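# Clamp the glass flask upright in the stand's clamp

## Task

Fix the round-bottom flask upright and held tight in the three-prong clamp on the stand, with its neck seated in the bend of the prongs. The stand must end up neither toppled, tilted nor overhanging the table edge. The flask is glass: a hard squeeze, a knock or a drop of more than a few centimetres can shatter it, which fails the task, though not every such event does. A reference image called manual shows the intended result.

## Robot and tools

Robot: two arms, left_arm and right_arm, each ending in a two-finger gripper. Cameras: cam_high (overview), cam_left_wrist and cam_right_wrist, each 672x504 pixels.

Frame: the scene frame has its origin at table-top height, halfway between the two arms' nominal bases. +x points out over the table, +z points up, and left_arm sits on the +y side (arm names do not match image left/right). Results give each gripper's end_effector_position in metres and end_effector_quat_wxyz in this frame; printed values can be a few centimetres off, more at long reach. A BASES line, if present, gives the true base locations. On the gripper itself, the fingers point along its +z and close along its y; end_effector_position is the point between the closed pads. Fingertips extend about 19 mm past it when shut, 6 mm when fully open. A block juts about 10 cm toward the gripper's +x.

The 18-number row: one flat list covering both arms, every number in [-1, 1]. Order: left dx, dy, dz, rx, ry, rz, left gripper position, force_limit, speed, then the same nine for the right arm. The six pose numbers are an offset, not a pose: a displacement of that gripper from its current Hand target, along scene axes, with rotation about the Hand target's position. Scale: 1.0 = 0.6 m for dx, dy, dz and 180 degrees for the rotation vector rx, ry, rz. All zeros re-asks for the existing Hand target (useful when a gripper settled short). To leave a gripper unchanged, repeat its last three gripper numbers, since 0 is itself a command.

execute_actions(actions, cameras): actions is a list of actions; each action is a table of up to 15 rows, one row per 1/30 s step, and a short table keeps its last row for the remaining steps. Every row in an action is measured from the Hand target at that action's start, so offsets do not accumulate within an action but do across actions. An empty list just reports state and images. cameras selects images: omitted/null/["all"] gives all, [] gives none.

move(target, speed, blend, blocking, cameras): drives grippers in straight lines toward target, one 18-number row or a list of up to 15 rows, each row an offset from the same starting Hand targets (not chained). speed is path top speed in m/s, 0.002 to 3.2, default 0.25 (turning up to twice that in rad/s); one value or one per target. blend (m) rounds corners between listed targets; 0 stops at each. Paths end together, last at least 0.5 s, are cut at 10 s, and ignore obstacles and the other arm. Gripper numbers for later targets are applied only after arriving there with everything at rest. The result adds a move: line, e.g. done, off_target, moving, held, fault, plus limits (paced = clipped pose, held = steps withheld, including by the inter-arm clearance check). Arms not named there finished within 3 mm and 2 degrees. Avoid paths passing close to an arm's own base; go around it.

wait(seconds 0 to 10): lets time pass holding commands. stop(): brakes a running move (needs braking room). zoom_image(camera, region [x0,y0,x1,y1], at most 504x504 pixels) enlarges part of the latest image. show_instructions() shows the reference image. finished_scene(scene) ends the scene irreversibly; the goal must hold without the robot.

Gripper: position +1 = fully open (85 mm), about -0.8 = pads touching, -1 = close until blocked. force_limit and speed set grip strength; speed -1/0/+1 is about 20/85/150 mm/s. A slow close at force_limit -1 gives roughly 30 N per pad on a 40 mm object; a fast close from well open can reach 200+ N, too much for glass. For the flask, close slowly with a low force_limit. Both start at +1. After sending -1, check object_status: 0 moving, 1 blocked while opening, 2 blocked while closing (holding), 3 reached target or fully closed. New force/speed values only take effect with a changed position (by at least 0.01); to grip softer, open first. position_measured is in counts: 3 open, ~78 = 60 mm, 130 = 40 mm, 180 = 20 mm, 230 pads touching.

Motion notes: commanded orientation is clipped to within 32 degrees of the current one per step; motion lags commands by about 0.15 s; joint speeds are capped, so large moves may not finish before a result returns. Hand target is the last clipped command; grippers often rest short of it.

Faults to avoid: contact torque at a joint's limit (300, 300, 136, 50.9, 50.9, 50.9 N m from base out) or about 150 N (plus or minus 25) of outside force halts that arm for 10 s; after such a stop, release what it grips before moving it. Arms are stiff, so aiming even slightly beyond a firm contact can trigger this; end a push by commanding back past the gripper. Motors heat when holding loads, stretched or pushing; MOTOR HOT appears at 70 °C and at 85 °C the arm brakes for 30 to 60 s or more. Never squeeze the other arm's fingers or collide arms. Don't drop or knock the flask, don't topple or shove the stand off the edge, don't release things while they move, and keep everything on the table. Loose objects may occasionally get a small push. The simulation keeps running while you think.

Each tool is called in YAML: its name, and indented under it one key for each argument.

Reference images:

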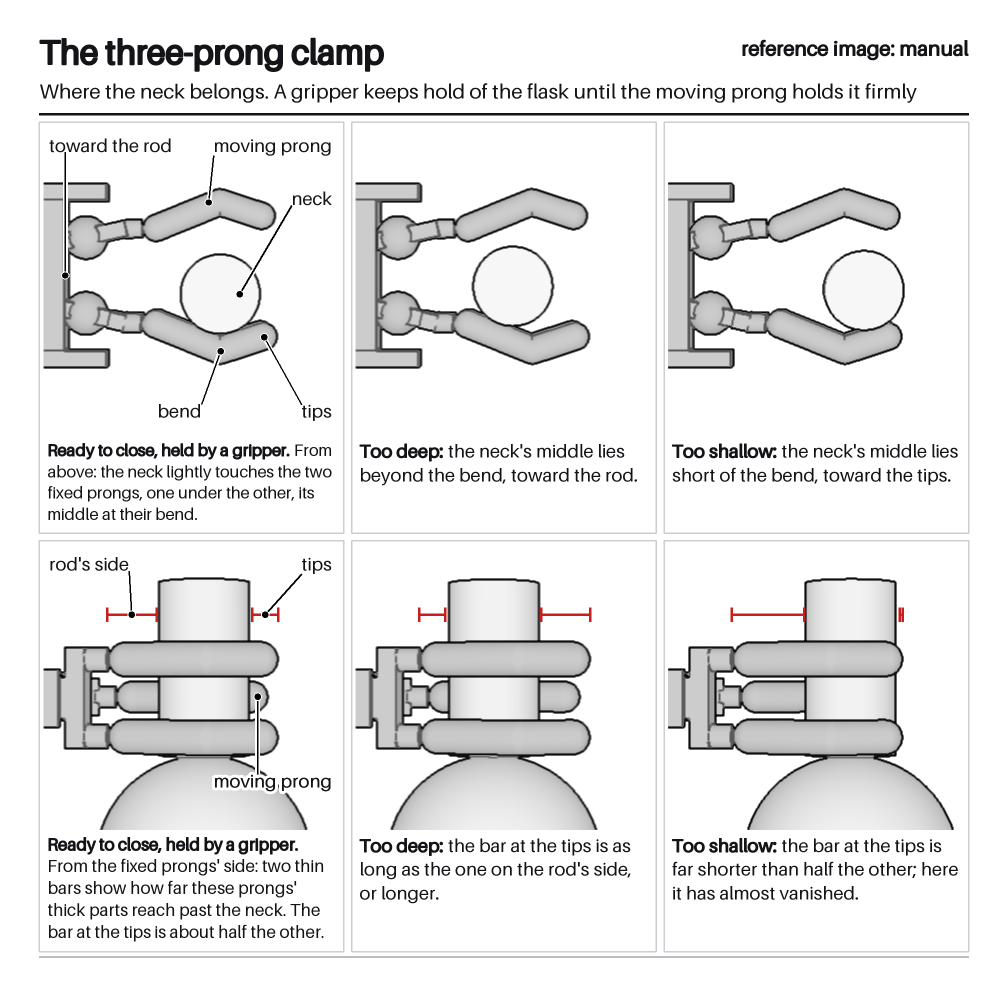

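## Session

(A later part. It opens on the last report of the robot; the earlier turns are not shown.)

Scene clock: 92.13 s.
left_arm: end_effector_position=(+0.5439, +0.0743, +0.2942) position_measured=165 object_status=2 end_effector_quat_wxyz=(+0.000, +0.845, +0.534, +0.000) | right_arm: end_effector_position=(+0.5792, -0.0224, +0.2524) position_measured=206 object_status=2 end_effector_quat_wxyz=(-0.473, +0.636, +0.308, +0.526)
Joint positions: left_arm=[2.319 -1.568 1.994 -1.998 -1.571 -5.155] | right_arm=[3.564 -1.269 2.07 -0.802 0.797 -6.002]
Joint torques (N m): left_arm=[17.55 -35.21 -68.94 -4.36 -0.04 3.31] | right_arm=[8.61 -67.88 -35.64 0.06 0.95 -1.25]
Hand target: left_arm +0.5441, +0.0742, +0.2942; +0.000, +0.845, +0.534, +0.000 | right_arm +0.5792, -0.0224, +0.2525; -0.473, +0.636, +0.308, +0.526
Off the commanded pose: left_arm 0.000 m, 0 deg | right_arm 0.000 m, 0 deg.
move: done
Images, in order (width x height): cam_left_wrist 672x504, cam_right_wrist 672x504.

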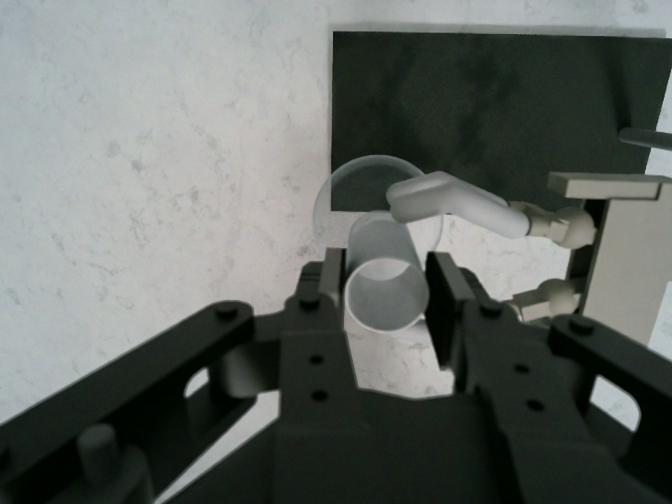

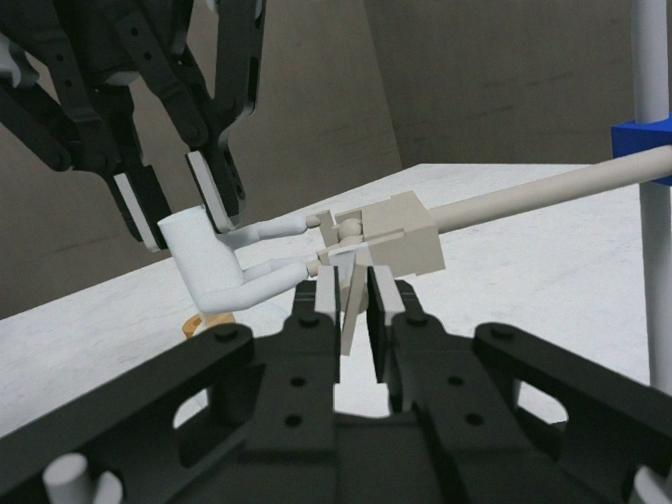

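move:
  target: [0.0301,-0.0143,0,0,0,0,-1,-1,-1,0,0,0,0,0,0,-1,-1,-1]
  speed: 0.035
  cameras: ["cam_left_wrist","cam_right_wrist"]

zoom_image:
  camera: "cam_left_wrist"
  region: [300, 120, 640, 370]

zoom_image:
  camera: "cam_right_wrist"
  region: [80, 140, 460, 380]

Scene clock: 97.60 s.
left_arm: end_effector_position=(+0.5619, +0.0657, +0.2942) position_measured=165 object_status=2 end_effector_quat_wxyz=(+0.000, +0.845, +0.534, +0.000) | right_arm: end_effector_position=(+0.5792, -0.0224, +0.2525) position_measured=206 object_status=2 end_effector_quat_wxyz=(-0.473, +0.636, +0.308, +0.526)
Joint positions: left_arm=[2.332 -1.535 1.96 -1.997 -1.571 -5.142] | right_arm=[3.564 -1.269 2.07 -0.802 0.797 -6.002]
Joint torques (N m): left_arm=[12.25 -35.26 -72.03 -1.23 -0.23 2.88] | right_arm=[8.11 -67.06 -37.67 -1.52 0.94 -1.13]
Hand target: left_arm +0.5622, +0.0656, +0.2942; +0.000, +0.845, +0.534, +0.000 | right_arm +0.5792, -0.0224, +0.2525; -0.473, +0.636, +0.308, +0.526
Off the commanded pose: left_arm 0.000 m, 0 deg | right_arm 0.000 m, 0 deg.
move: done
Images, in order (width x height): cam_left_wrist 672x504, cam_right_wrist 672x504.

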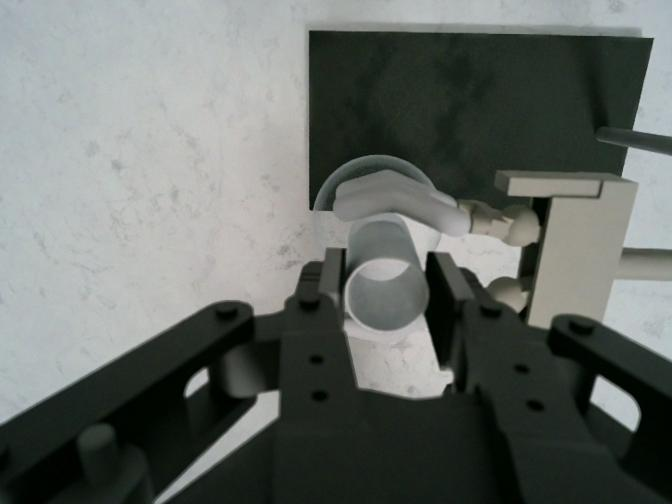

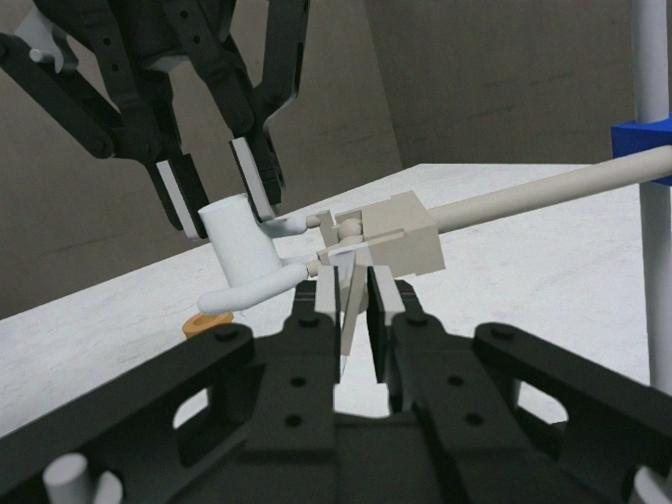

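Scaled by 1.482.

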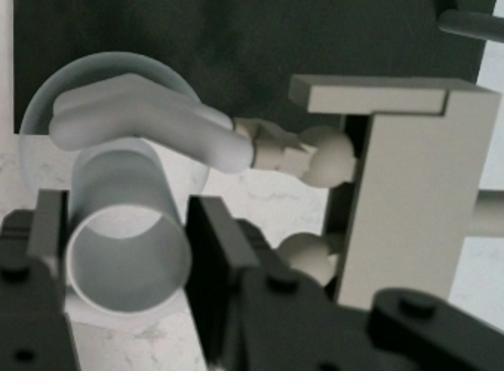

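Scaled by 1.326.

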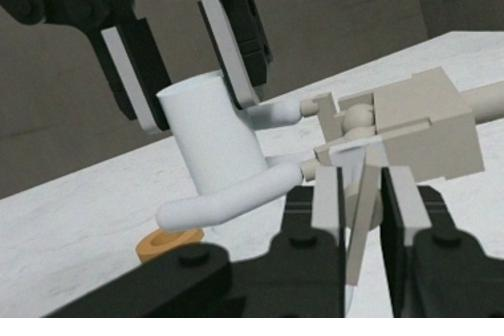

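zoom_image:
  camera: "cam_left_wrist"
  region: [310, 150, 490, 290]

Scaled by 2.800.

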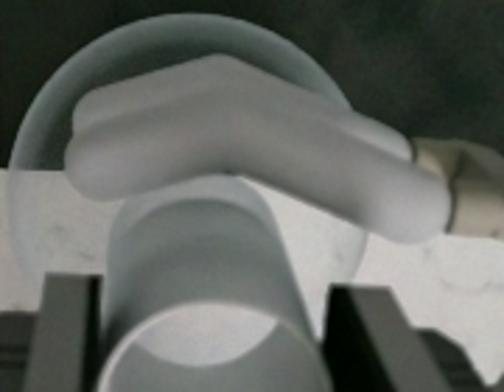

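move:
  target:
    - [0.0036,-0.0017,0,0,0,0,-1,-1,-1,0,0,0,0,0,0,-1,-1,-1]
    - [0.0068,0.0051,0,0,0,0,-1,-1,-1,0,0,0,0,0,0,-1,-1,-1]
  speed: 0.02
  cameras: ["cam_left_wrist","cam_right_wrist"]

zoom_image:
  camera: "cam_left_wrist"
  region: [310, 150, 490, 290]

Scene clock: 108.53 s.
left_arm: end_effector_position=(+0.5661, +0.0683, +0.2942) position_measured=165 object_status=2 end_effector_quat_wxyz=(+0.000, +0.845, +0.534, +0.000) | right_arm: end_effector_position=(+0.5792, -0.0224, +0.2525) position_measured=206 object_status=2 end_effector_quat_wxyz=(-0.473, +0.636, +0.308, +0.526)
Joint positions: left_arm=[2.339 -1.531 1.957 -1.997 -1.571 -5.135] | right_arm=[3.564 -1.269 2.07 -0.802 0.797 -6.002]
Joint torques (N m): left_arm=[8.11 -61.97 -51.09 -1.27 -1.1 3.18] | right_arm=[8.28 -68.29 -36.93 -2.82 0.72 -1.13]
Hand target: left_arm +0.5663, +0.0687, +0.2942; +0.000, +0.845, +0.534, +0.000 | right_arm +0.5792, -0.0224, +0.2525; -0.473, +0.636, +0.308, +0.526
Off the commanded pose: left_arm 0.000 m, 0 deg | right_arm 0.000 m, 0 deg.
move: done
Images, in order (width x height): cam_left_wrist 672x504, cam_right_wrist 672x504.

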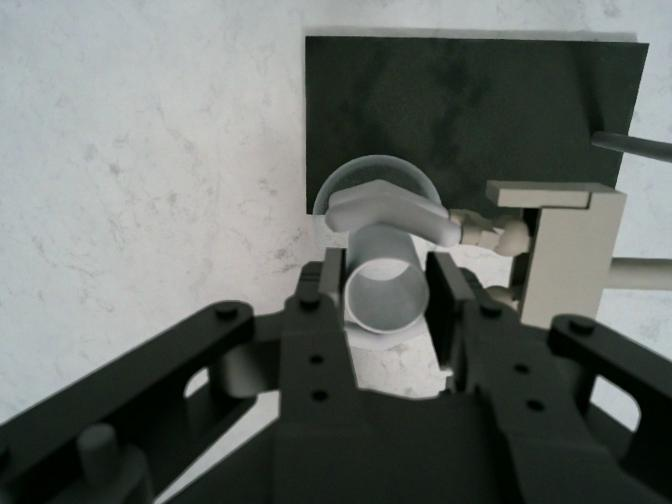

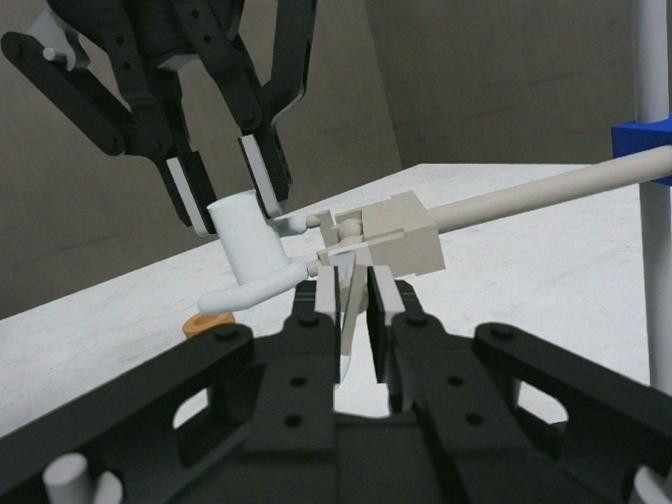

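Scaled by 2.800.

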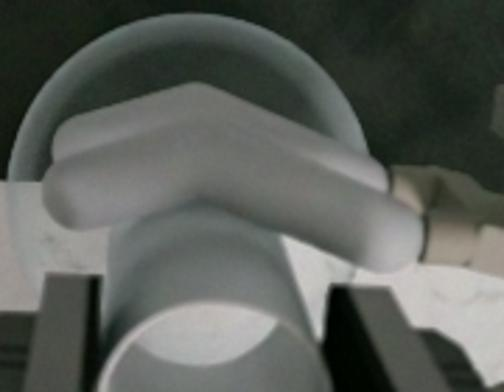

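move:
  target: [0.0011,0.0023,0,0,0,0,-1,-1,-1,0,0,0,0,0,0,-1,-1,-1]
  speed: 0.01
  cameras: ["cam_left_wrist"]

zoom_image:
  camera: "cam_left_wrist"
  region: [310, 150, 490, 290]

Scene clock: 110.90 s.
left_arm: end_effector_position=(+0.5669, +0.0700, +0.2942) position_measured=165 object_status=2 end_effector_quat_wxyz=(+0.000, +0.845, +0.534, +0.000) | right_arm: end_effector_position=(+0.5792, -0.0224, +0.2525) position_measured=206 object_status=2 end_effector_quat_wxyz=(-0.473, +0.636, +0.308, +0.526)
Joint positions: left_arm=[2.342 -1.532 1.958 -1.997 -1.571 -5.132] | right_arm=[3.564 -1.269 2.07 -0.802 0.797 -6.002]
Joint torques (N m): left_arm=[14.6 -61.09 -52.62 -5.01 -1.1 3.33] | right_arm=[8.09 -67.57 -36.13 -3.81 0.52 -1.27]
Hand target: left_arm +0.5669, +0.0700, +0.2942; +0.000, +0.845, +0.534, +0.000 | right_arm +0.5792, -0.0224, +0.2525; -0.473, +0.636, +0.308, +0.526
Off the commanded pose: left_arm 0.000 m, 0 deg | right_arm 0.000 m, 0 deg.
move: done
Images, in order (width x height): cam_left_wrist 672x504.

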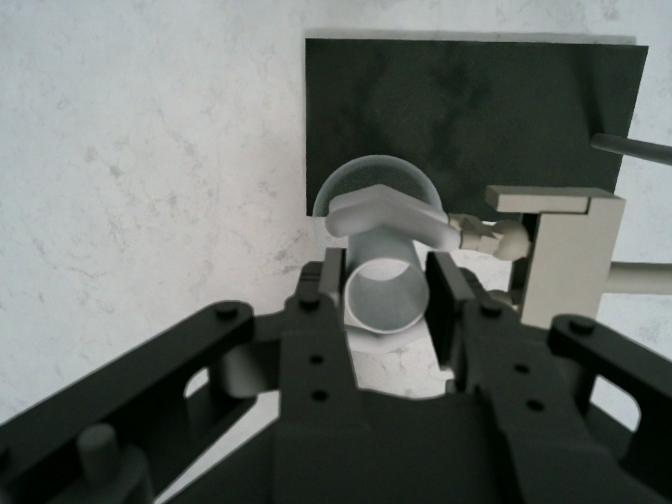

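Scaled by 2.800.

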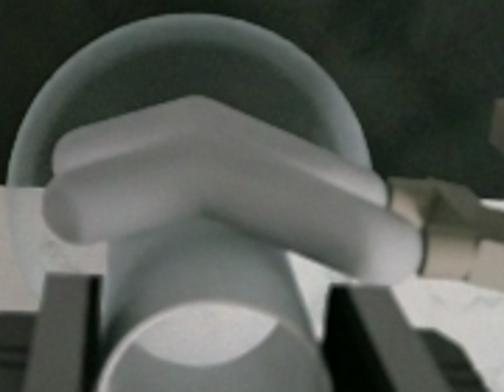

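move:
  target: [0.00072,0.0015,0,0,0,0,-1,-1,-1,0,0,0,0,0,0,-1,-1,-1]
  speed: 0.01
  cameras: ["cam_left_wrist"]

zoom_image:
  camera: "cam_left_wrist"
  region: [310, 150, 490, 290]

Scene clock: 112.70 s.
left_arm: end_effector_position=(+0.5673, +0.0709, +0.2942) position_measured=165 object_status=2 end_effector_quat_wxyz=(+0.000, +0.845, +0.534, +0.000) | right_arm: end_effector_position=(+0.5792, -0.0224, +0.2525) position_measured=206 object_status=2 end_effector_quat_wxyz=(-0.473, +0.636, +0.308, +0.526)
Joint positions: left_arm=[2.343 -1.532 1.958 -1.997 -1.571 -5.131] | right_arm=[3.564 -1.269 2.07 -0.802 0.797 -6.002]
Joint torques (N m): left_arm=[12.88 -58.96 -51.32 -5.9 -1.35 2.82] | right_arm=[8.85 -65.88 -36.66 -4.54 0.62 -1.33]
Hand target: left_arm +0.5673, +0.0709, +0.2942; +0.000, +0.845, +0.534, +0.000 | right_arm +0.5792, -0.0224, +0.2525; -0.473, +0.636, +0.308, +0.526
Off the commanded pose: left_arm 0.000 m, 0 deg | right_arm 0.000 m, 0 deg.
move: done
Images, in order (width x height): cam_left_wrist 672x504.

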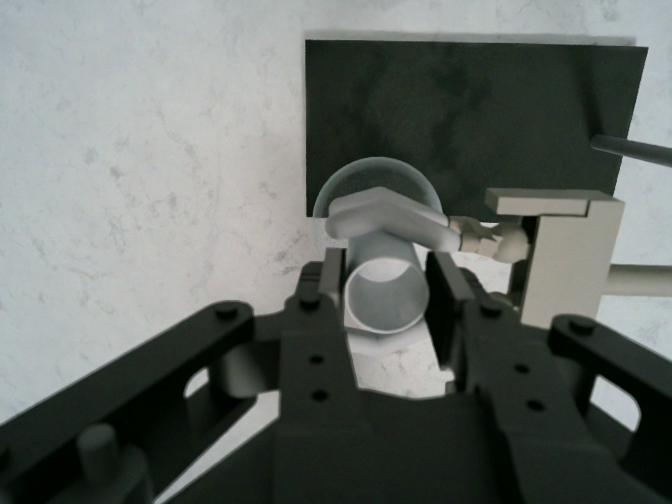

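Scaled by 2.800.

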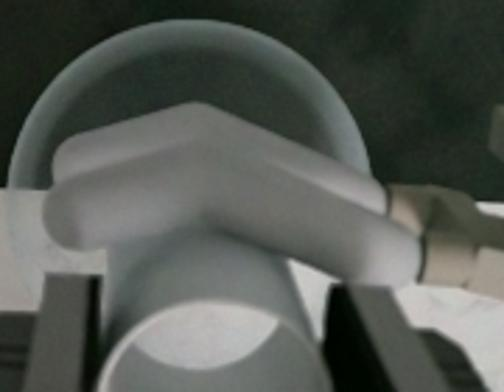

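move:
  target:
    - [-0.00036,-0.00075,0,0,0,0,-1,-1,-1,0.00028,0.00069,0,0.2835,0.6945,0,-1,-1,-1]
    - [-0.00036,-0.00075,0,0,0,0,-1,-1,-1,0.00057,0.00139,0,-0.189,-0.463,0,-1,-1,-1]
    - [-0.00036,-0.00075,0,0,0,0,-1,-1,-1,0.00085,0.00208,0,0.0945,0.2315,0,-1,-1,-1]
    - [-0.00036,-0.00075,0,0,0,0,-1,-1,-1,0.00113,0.00278,0,0.377,0.923,0,-1,-1,-1]
    - [-0.00036,-0.00075,0,0,0,0,-1,-1,-1,0.00142,0.00347,0,-0.0945,-0.2315,0,-1,-1,-1]
  speed: 0.65
  cameras: ["cam_left_wrist","cam_right_wrist"]

zoom_image:
  camera: "cam_left_wrist"
  region: [310, 150, 490, 290]

Scene clock: 129.27 s.
left_arm: end_effector_position=(+0.5671, +0.0705, +0.2942) position_measured=165 object_status=2 end_effector_quat_wxyz=(+0.000, +0.845, +0.534, +0.000) | right_arm: end_effector_position=(+0.5801, -0.0204, +0.2524) position_measured=206 object_status=2 end_effector_quat_wxyz=(-0.073, +0.333, +0.624, +0.703)
Joint positions: left_arm=[2.343 -1.532 1.958 -1.997 -1.571 -5.131] | right_arm=[3.566 -1.266 2.065 -0.8 0.798 5.307]
Joint torques (N m): left_arm=[-4.89 -46.02 -55.31 -2.05 1.92 -3.24] | right_arm=[10.86 -51.18 -19.19 -4.78 0.34 2.65]
Hand target: left_arm +0.5671, +0.0705, +0.2942; +0.000, +0.845, +0.534, +0.000 | right_arm +0.5801, -0.0204, +0.2525; -0.073, +0.333, +0.623, +0.704 (not the last commanded pose)
Off the commanded pose: left_arm 0.000 m, 0 deg | right_arm 0.000 m, 27 deg.
move: off_target (right_arm; path cut at 10 s); path passed 4 of 5 targets
Images, in order (width x height): cam_left_wrist 672x504, cam_right_wrist 672x504.

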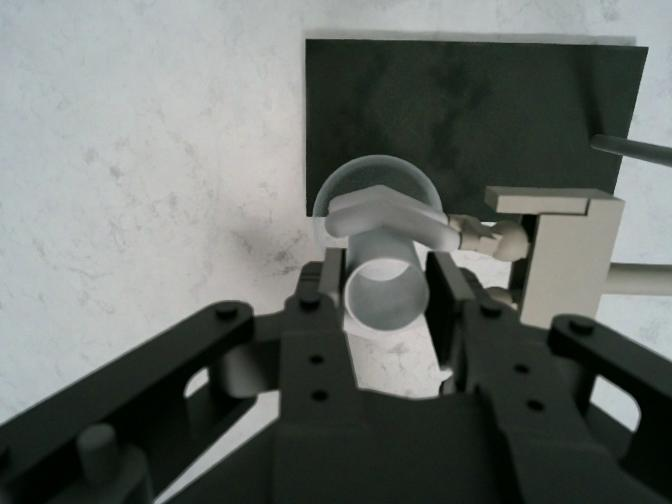

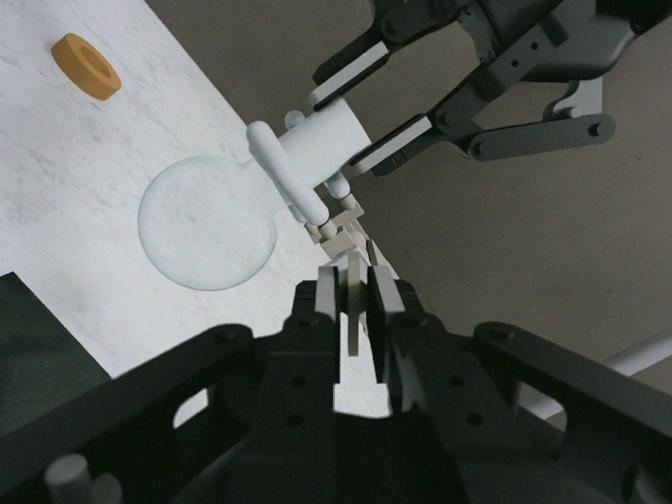

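Scaled by 2.800.

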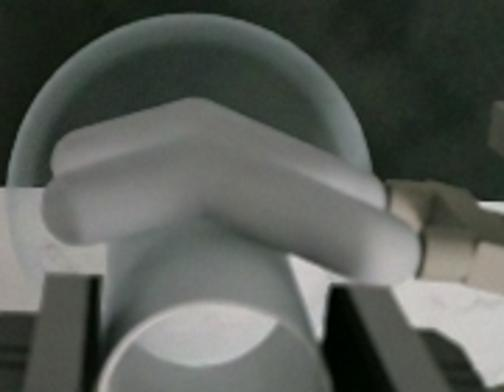

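move:
  target:
    - [0,0,0,0,0,0,-1,-1,-1,0,0,0,0,0,0,0.1,-1,-1]
    - [0,0,0,0,0,0,-1,-1,-1,0,0,0,-0.2847,-0.6976,0,0.1,-1,-1]
    - [0,0,0,0,0,0,-1,-1,-1,0,0,0,0.1865,0.4568,0,0.1,-1,-1]
    - [0,0,0,0,0,0,-1,-1,-1,0,0,0,-0.0983,-0.2408,0,0.1,-1,-1]
    - [0,0,0,0,0,0,-1,-1,-1,0,0,0,0.373,0.9137,0,0.1,-1,-1]
  speed: 0.75
  cameras: ["cam_left_wrist","cam_right_wrist"]

zoom_image:
  camera: "cam_right_wrist"
  region: [80, 140, 460, 380]

Scene clock: 142.90 s.
left_arm: end_effector_position=(+0.5671, +0.0705, +0.2942) position_measured=165 object_status=2 end_effector_quat_wxyz=(+0.000, +0.845, +0.534, +0.000) | right_arm: end_effector_position=(+0.5801, -0.0204, +0.2525) position_measured=117 object_status=3 end_effector_quat_wxyz=(+0.705, -0.630, +0.321, +0.058)
Joint positions: left_arm=[2.343 -1.532 1.958 -1.997 -1.571 -5.131] | right_arm=[3.566 -1.266 2.065 -0.798 0.801 -4.159]
Joint torques (N m): left_arm=[3.1 -57.59 -57.6 -4.35 1.6 -2.88] | right_arm=[8.14 -65.06 -36.53 1.68 1.61 -1]
Hand target: left_arm +0.5671, +0.0705, +0.2942; +0.000, +0.845, +0.534, +0.000 | right_arm +0.5801, -0.0204, +0.2525; +0.704, -0.630, +0.321, +0.058
Off the commanded pose: left_arm 0.000 m, 0 deg | right_arm 0.000 m, 0 deg.
move: done
Images, in order (width x height): cam_left_wrist 672x504, cam_right_wrist 672x504.

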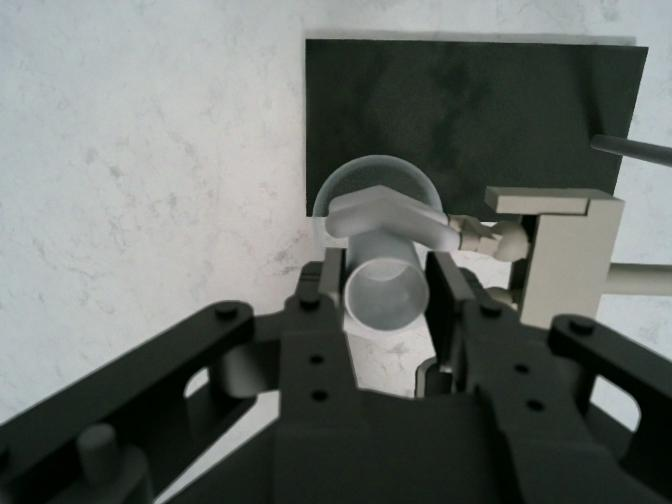

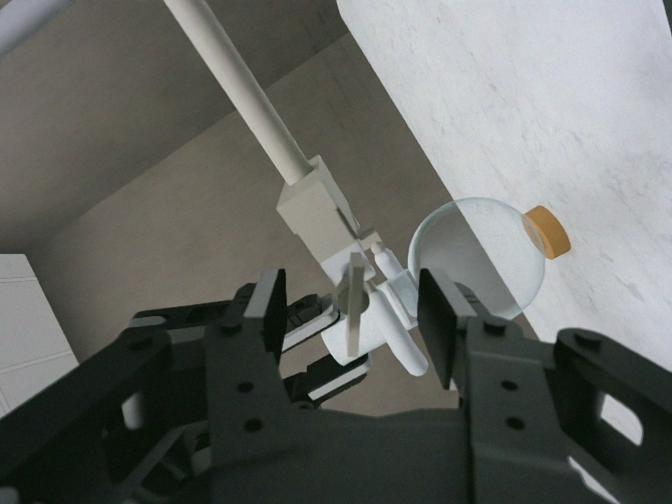

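Scaled by 1.326.

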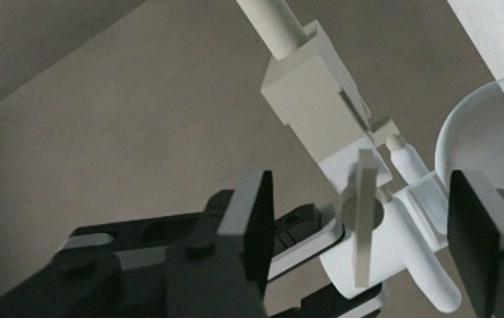

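move:
  target:
    - [0,0,0,0,0,0,-1,-1,-1,0,0,0,0,0,0,-1,-1,-1]
    - [0,0,0,0,0,0,-1,-1,-1,0.00028,0.00069,0,0.2835,0.6945,0,-1,-1,-1]
    - [0,0,0,0,0,0,-1,-1,-1,0.00057,0.00139,0,-0.189,-0.463,0,-1,-1,-1]
    - [0,0,0,0,0,0,-1,-1,-1,0.00085,0.00208,0,0.0945,0.2315,0,-1,-1,-1]
    - [0,0,0,0,0,0,-1,-1,-1,0.00113,0.00278,0,0.378,0.926,0,-1,-1,-1]
  speed: 0.7
  cameras: ["cam_left_wrist","cam_right_wrist"]

zoom_image:
  camera: "cam_left_wrist"
  region: [310, 150, 490, 290]

Scene clock: 155.77 s.
left_arm: end_effector_position=(+0.5671, +0.0705, +0.2942) position_measured=165 object_status=2 end_effector_quat_wxyz=(+0.000, +0.845, +0.534, +0.000) | right_arm: end_effector_position=(+0.5807, -0.0188, +0.2524) position_measured=206 object_status=2 end_effector_quat_wxyz=(-0.059, +0.320, +0.630, +0.705)
Joint positions: left_arm=[2.343 -1.532 1.958 -1.997 -1.571 -5.131] | right_arm=[3.568 -1.264 2.062 -0.799 0.8 5.267]
Joint torques (N m): left_arm=[7.63 -57.93 -60.34 -5.92 0.92 -2.22] | right_arm=[10.37 -49.68 -19.25 -4.51 0.23 2.91]
Hand target: left_arm +0.5671, +0.0705, +0.2942; +0.000, +0.845, +0.534, +0.000 | right_arm +0.5807, -0.0188, +0.2525; -0.059, +0.320, +0.630, +0.705
Off the commanded pose: left_arm 0.000 m, 0 deg | right_arm 0.000 m, 0 deg.
move: done
Images, in order (width x height): cam_left_wrist 672x504, cam_right_wrist 672x504.

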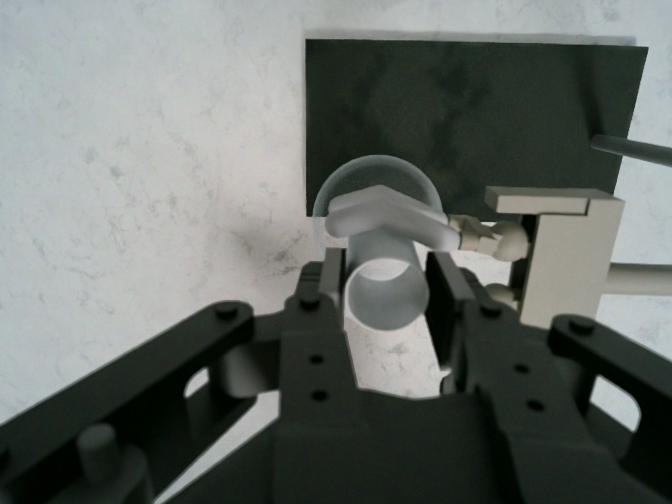

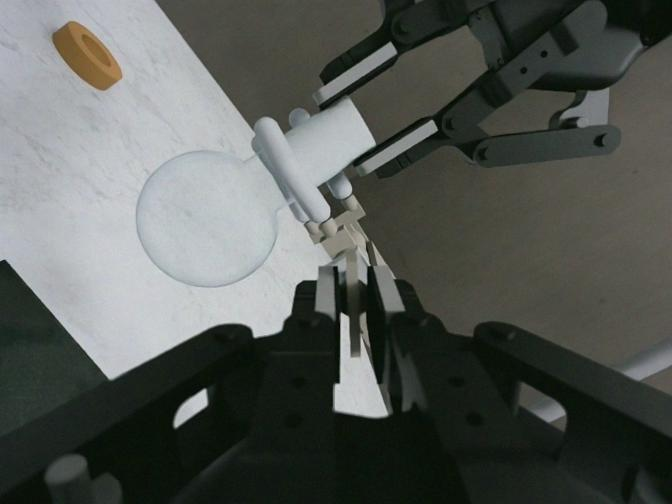

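Scaled by 2.800.

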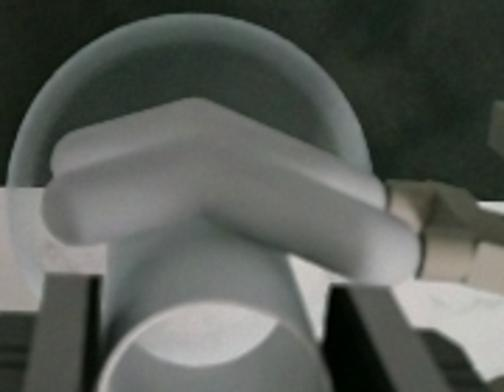

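move:
  target:
    - [0,0,0,0,0,0,-1,-1,-1,0,0,0,0,0,0,0.1,-1,-1]
    - [0,0,0,0,0,0,-1,-1,-1,0,0,0,-0.2847,-0.6976,0,0.1,-1,-1]
    - [0,0,0,0,0,0,-1,-1,-1,0,0,0,0.1865,0.4568,0,0.1,-1,-1]
    - [0,0,0,0,0,0,-1,-1,-1,0,0,0,-0.0983,-0.2408,0,0.1,-1,-1]
    - [0,0,0,0,0,0,-1,-1,-1,0,0,0,0.373,0.9137,0,0.1,-1,-1]
  speed: 0.75
  cameras: ["cam_left_wrist","cam_right_wrist"]

zoom_image:
  camera: "cam_right_wrist"
  region: [240, 180, 480, 420]

Scene clock: 167.63 s.
left_arm: end_effector_position=(+0.5671, +0.0705, +0.2942) position_measured=165 object_status=2 end_effector_quat_wxyz=(+0.000, +0.845, +0.534, +0.000) | right_arm: end_effector_position=(+0.5807, -0.0188, +0.2525) position_measured=117 object_status=3 end_effector_quat_wxyz=(+0.706, -0.637, +0.308, +0.044)
Joint positions: left_arm=[2.343 -1.532 1.958 -1.997 -1.571 -5.131] | right_arm=[3.568 -1.264 2.062 -0.797 0.803 -4.199]
Joint torques (N m): left_arm=[8.29 -55.76 -63.8 -5.06 1.18 -2] | right_arm=[9.4 -64.66 -36.61 1.54 1.78 -0.83]
Hand target: left_arm +0.5671, +0.0705, +0.2942; +0.000, +0.845, +0.534, +0.000 | right_arm +0.5807, -0.0188, +0.2525; +0.706, -0.637, +0.308, +0.044
Off the commanded pose: left_arm 0.000 m, 0 deg | right_arm 0.000 m, 0 deg.
move: done
Images, in order (width x height): cam_left_wrist 672x504, cam_right_wrist 672x504.

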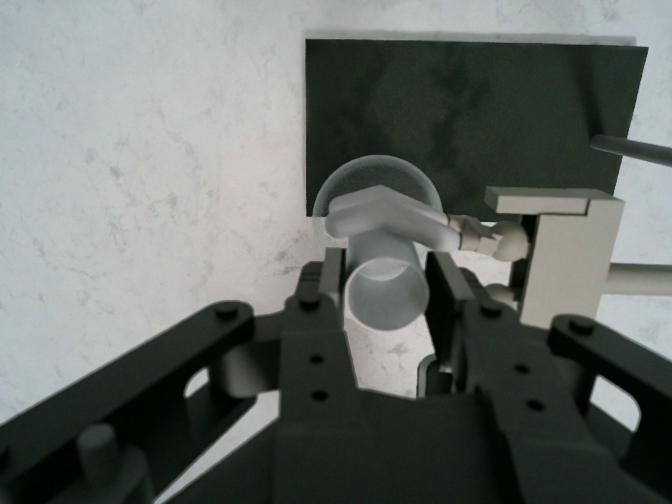

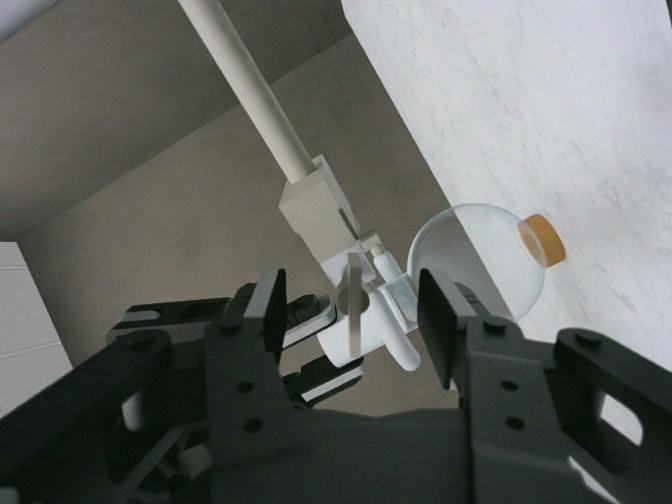

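Scaled by 2.100.

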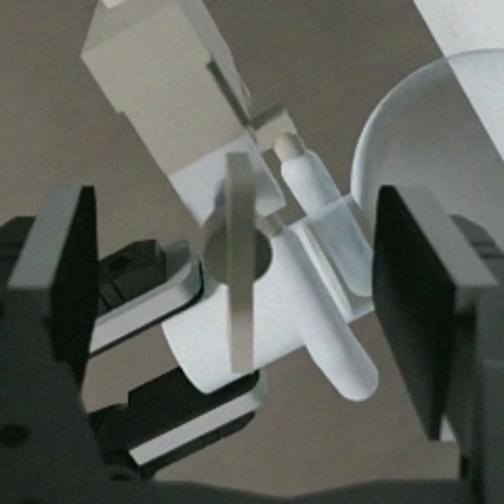

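move:
  target:
    - [0,0,0,0,0,0,-1,-1,-1,0,0,0,0,0,0,-1,-1,-1]
    - [0,0,0,0,0,0,-1,-1,-1,0.00028,0.00069,0,0.2835,0.6945,0,-1,-1,-1]
    - [0,0,0,0,0,0,-1,-1,-1,0.00057,0.00139,0,-0.189,-0.463,0,-1,-1,-1]
  speed: 0.6
  cameras: ["cam_left_wrist","cam_right_wrist"]

zoom_image:
  camera: "cam_left_wrist"
  region: [310, 150, 490, 290]

zoom_image:
  camera: "cam_right_wrist"
  region: [240, 180, 480, 420]

Scene clock: 176.50 s.
left_arm: end_effector_position=(+0.5671, +0.0705, +0.2942) position_measured=165 object_status=2 end_effector_quat_wxyz=(+0.000, +0.845, +0.534, +0.000) | right_arm: end_effector_position=(+0.5811, -0.0179, +0.2524) position_measured=206 object_status=2 end_effector_quat_wxyz=(-0.530, +0.667, +0.232, +0.468)
Joint positions: left_arm=[2.343 -1.532 1.958 -1.997 -1.571 -5.131] | right_arm=[3.569 -1.263 2.061 -0.799 0.803 0.513]
Joint torques (N m): left_arm=[7.19 -55.46 -63.4 -5 -0.09 -1.51] | right_arm=[10.9 -51.3 -19.92 -5.17 0.79 2.61]
Hand target: left_arm +0.5671, +0.0705, +0.2942; +0.000, +0.845, +0.534, +0.000 | right_arm +0.5811, -0.0179, +0.2525; -0.530, +0.667, +0.232, +0.468
Off the commanded pose: left_arm 0.000 m, 0 deg | right_arm 0.000 m, 0 deg.
move: done
Images, in order (width x height): cam_left_wrist 672x504, cam_right_wrist 672x504.

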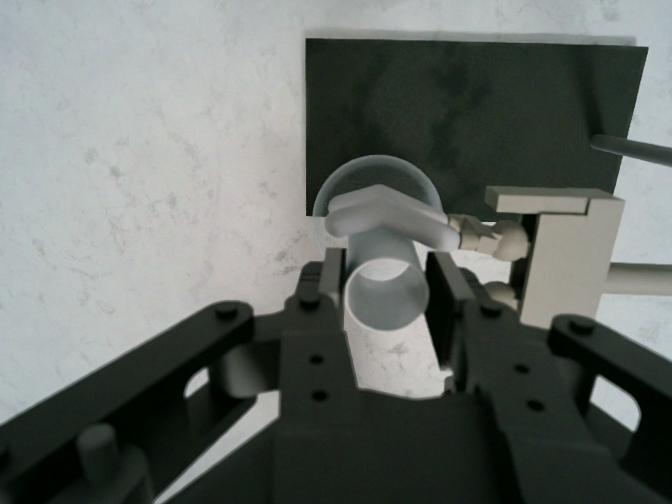

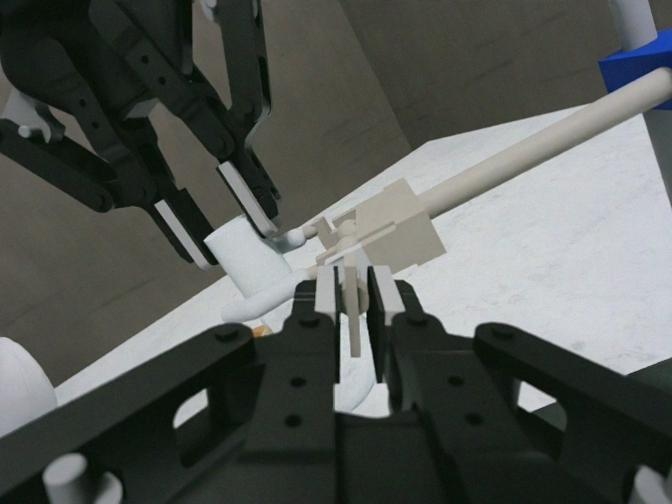

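Scaled by 2.800.

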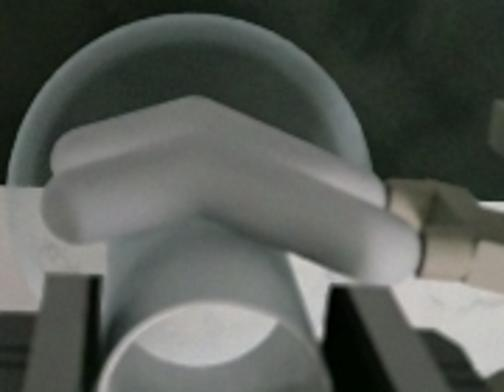

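Scaled by 2.100.

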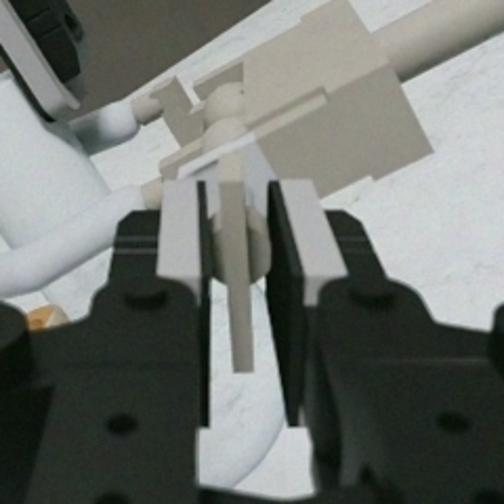

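move:
  target: [0,0,0,0,0,0,-1,-1,-1,0.00019,0.00046,0,0.189,0.463,0,-1,-1,-1]
  speed: 0.4
  cameras: ["cam_left_wrist","cam_right_wrist"]

zoom_image:
  camera: "cam_left_wrist"
  region: [310, 150, 490, 290]

zoom_image:
  camera: "cam_right_wrist"
  region: [240, 180, 480, 420]

Scene clock: 180.70 s.
left_arm: end_effector_position=(+0.5671, +0.0705, +0.2942) position_measured=165 object_status=2 end_effector_quat_wxyz=(+0.000, +0.845, +0.534, +0.000) | right_arm: end_effector_position=(+0.5812, -0.0177, +0.2525) position_measured=206 object_status=2 end_effector_quat_wxyz=(+0.706, -0.637, +0.308, +0.044)
Joint positions: left_arm=[2.343 -1.532 1.958 -1.997 -1.571 -5.131] | right_arm=[3.57 -1.263 2.06 -0.796 0.804 2.083]
Joint torques (N m): left_arm=[6.95 -53.56 -64.97 -4.49 0.06 -1.49] | right_arm=[9.57 -49.1 -19.46 -4.62 1.1 2.07]
Hand target: left_arm +0.5671, +0.0705, +0.2942; +0.000, +0.845, +0.534, +0.000 | right_arm +0.5812, -0.0177, +0.2525; +0.706, -0.637, +0.308, +0.044
Off the commanded pose: left_arm 0.000 m, 0 deg | right_arm 0.000 m, 0 deg.
move: done
Images, in order (width x height): cam_left_wrist 672x504, cam_right_wrist 672x504.

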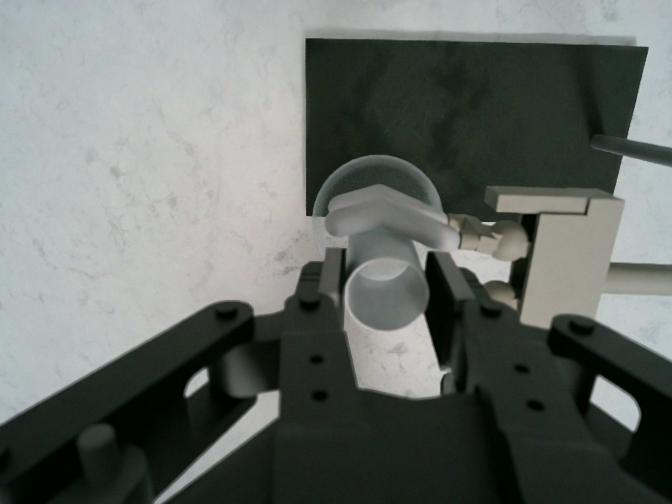

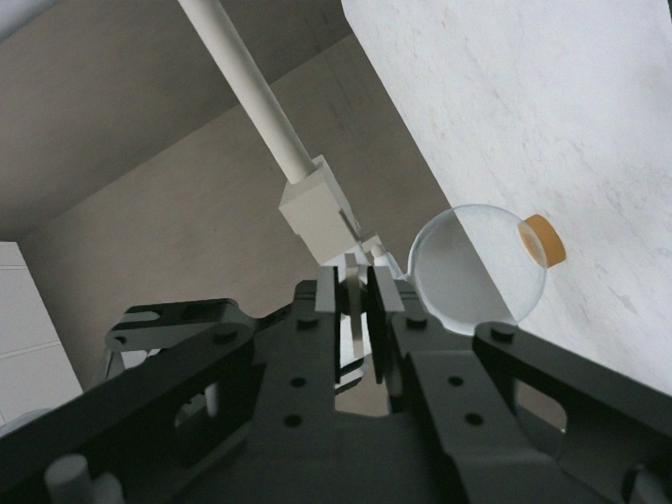

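Scaled by 2.800.

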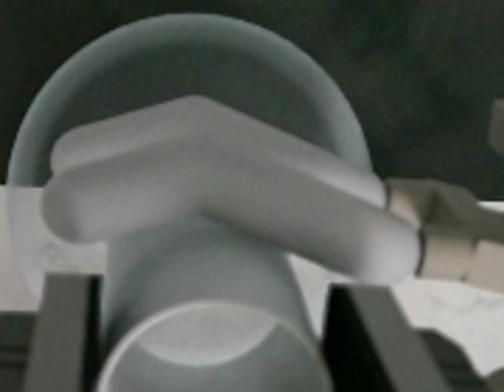

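Scaled by 2.100.

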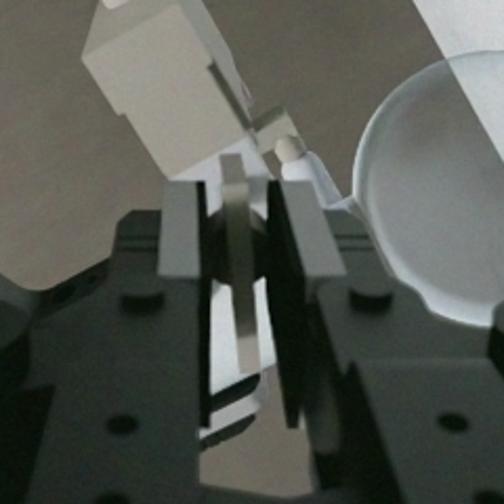

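move:
  target: [0,0,0,0,0,0,-1,-1,-1,0.00013,0.00031,0,0.126,0.3087,0,-1,-1,-1]
  speed: 0.4
  cameras: ["cam_left_wrist","cam_right_wrist"]

zoom_image:
  camera: "cam_left_wrist"
  region: [310, 150, 490, 290]

zoom_image:
  camera: "cam_right_wrist"
  region: [240, 180, 480, 420]

Scene clock: 184.13 s.
left_arm: end_effector_position=(+0.5671, +0.0705, +0.2942) position_measured=165 object_status=2 end_effector_quat_wxyz=(+0.000, +0.845, +0.534, +0.000) | right_arm: end_effector_position=(+0.5813, -0.0175, +0.2525) position_measured=206 object_status=2 end_effector_quat_wxyz=(+0.589, -0.398, +0.585, +0.391)
Joint positions: left_arm=[2.343 -1.532 1.958 -1.997 -1.571 -5.131] | right_arm=[3.57 -1.262 2.059 -0.795 0.803 3.13]
Joint torques (N m): left_arm=[9.02 -58.21 -65.72 -4.26 0.07 -1.44] | right_arm=[9.97 -50.12 -19.51 -4.94 0.63 2.9]
Hand target: left_arm +0.5671, +0.0705, +0.2942; +0.000, +0.845, +0.534, +0.000 | right_arm +0.5813, -0.0175, +0.2525; +0.589, -0.398, +0.585, +0.391
Off the commanded pose: left_arm 0.000 m, 0 deg | right_arm 0.000 m, 0 deg.
move: done
Images, in order (width x height): cam_left_wrist 672x504, cam_right_wrist 672x504.

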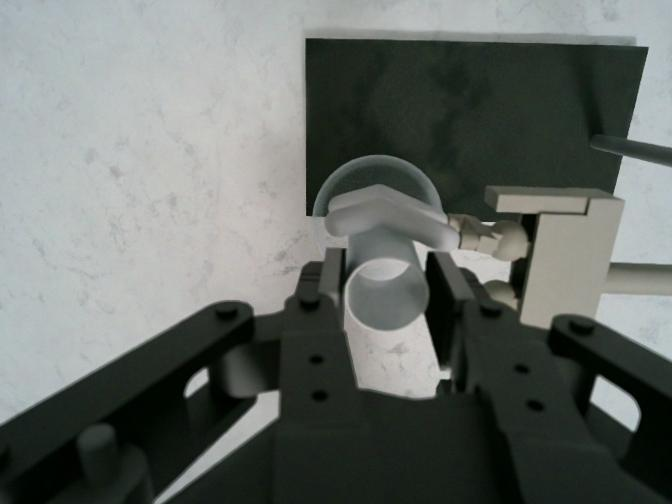

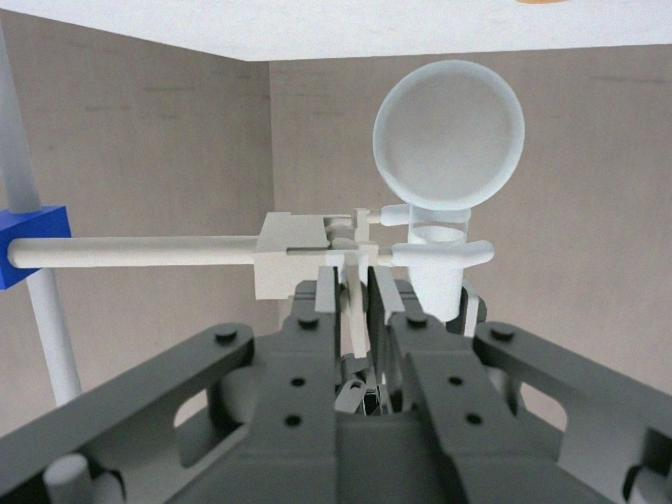

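Scaled by 2.800.

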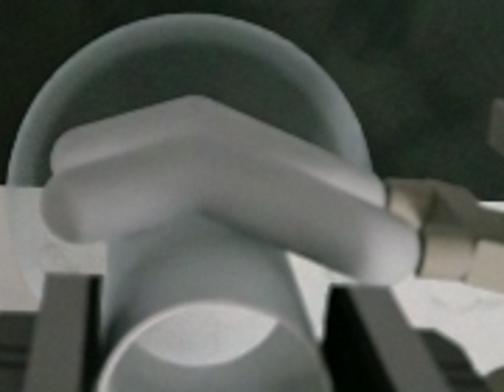

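Scaled by 2.100.

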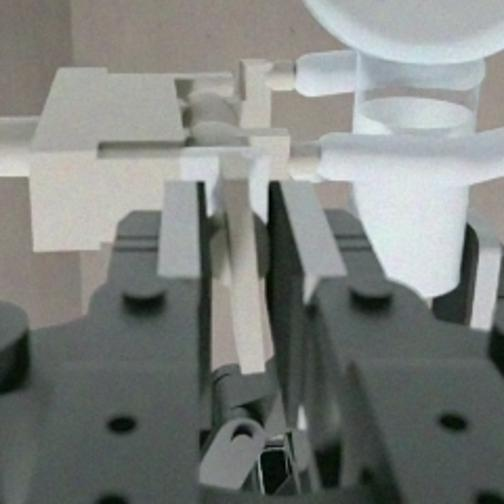

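zoom_image:
  camera: "cam_left_wrist"
  region: [300, 120, 640, 370]

Scaled by 1.482.

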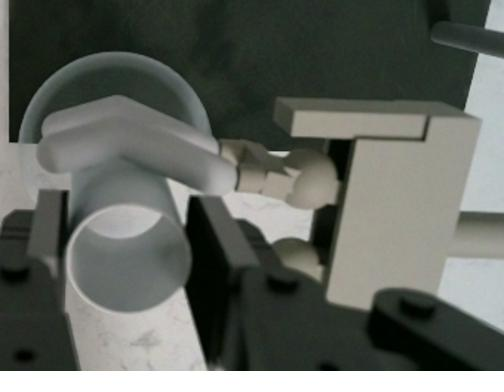

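move:
  target: [0,0,0,0,0,0,-1,-1,-1,0.00013,0.00031,0,0.126,0.3087,0,-1,-1,-1]
  speed: 0.4
  cameras: ["cam_left_wrist","cam_right_wrist"]

zoom_image:
  camera: "cam_left_wrist"
  region: [310, 150, 490, 290]

zoom_image:
  camera: "cam_right_wrist"
  region: [240, 180, 480, 420]

Scene clock: 191.33 s.
left_arm: end_effector_position=(+0.5671, +0.0705, +0.2942) position_measured=165 object_status=2 end_effector_quat_wxyz=(+0.000, +0.845, +0.534, +0.000) | right_arm: end_effector_position=(+0.5814, -0.0173, +0.2524) position_measured=206 object_status=2 end_effector_quat_wxyz=(+0.314, -0.052, +0.705, +0.633)
Joint positions: left_arm=[2.343 -1.532 1.958 -1.997 -1.571 -5.131] | right_arm=[3.57 -1.262 2.059 -0.796 0.802 4.178]
Joint torques (N m): left_arm=[5.35 -59.03 -67.25 -4.22 -0.17 -1.07] | right_arm=[10.75 -49.45 -20 -5.36 0.83 3.04]
Hand target: left_arm +0.5671, +0.0705, +0.2942; +0.000, +0.845, +0.534, +0.000 | right_arm +0.5814, -0.0173, +0.2525; +0.314, -0.052, +0.705, +0.633
Off the commanded pose: left_arm 0.000 m, 0 deg | right_arm 0.000 m, 0 deg.
move: done
Images, in order (width x height): cam_left_wrist 672x504, cam_right_wrist 672x504.

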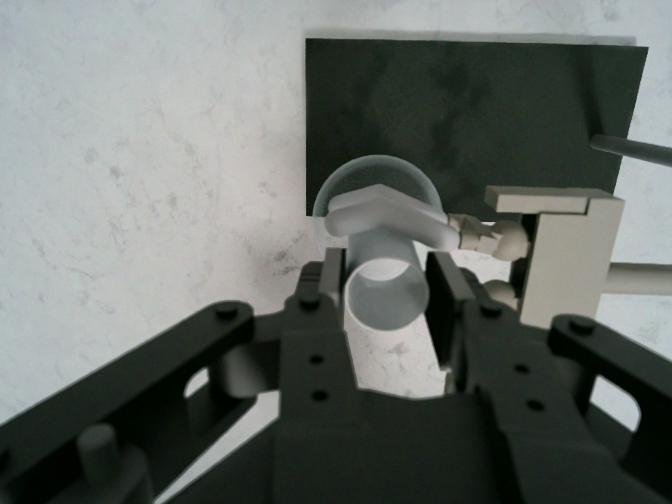

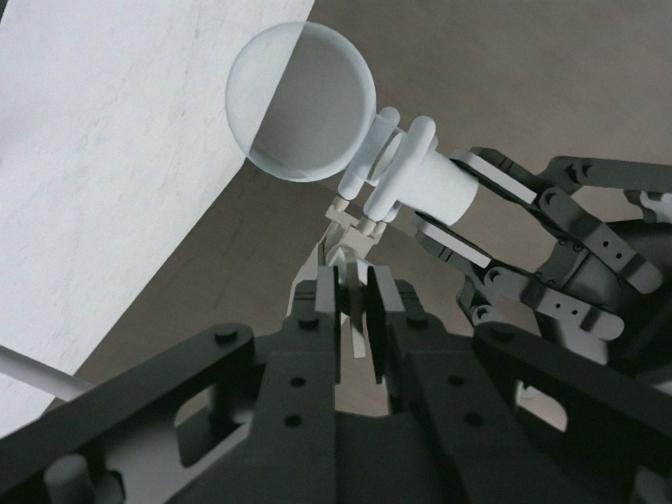

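Scaled by 2.800.

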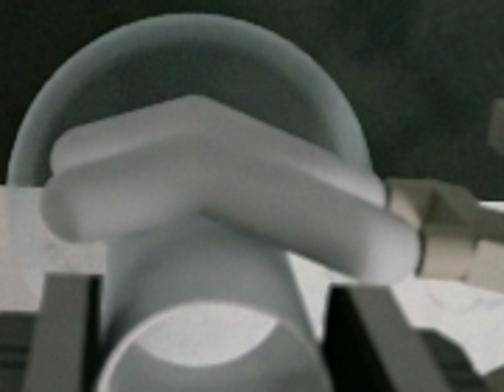

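Scaled by 2.100.

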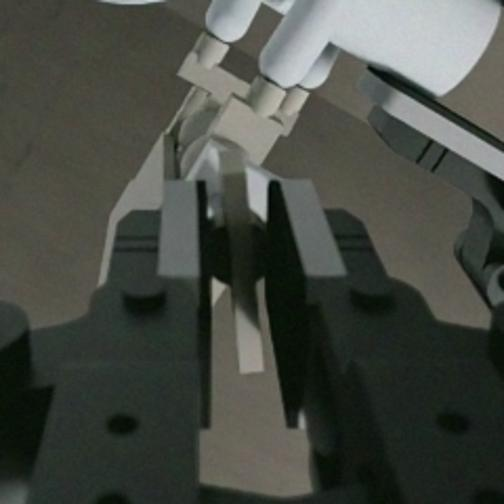

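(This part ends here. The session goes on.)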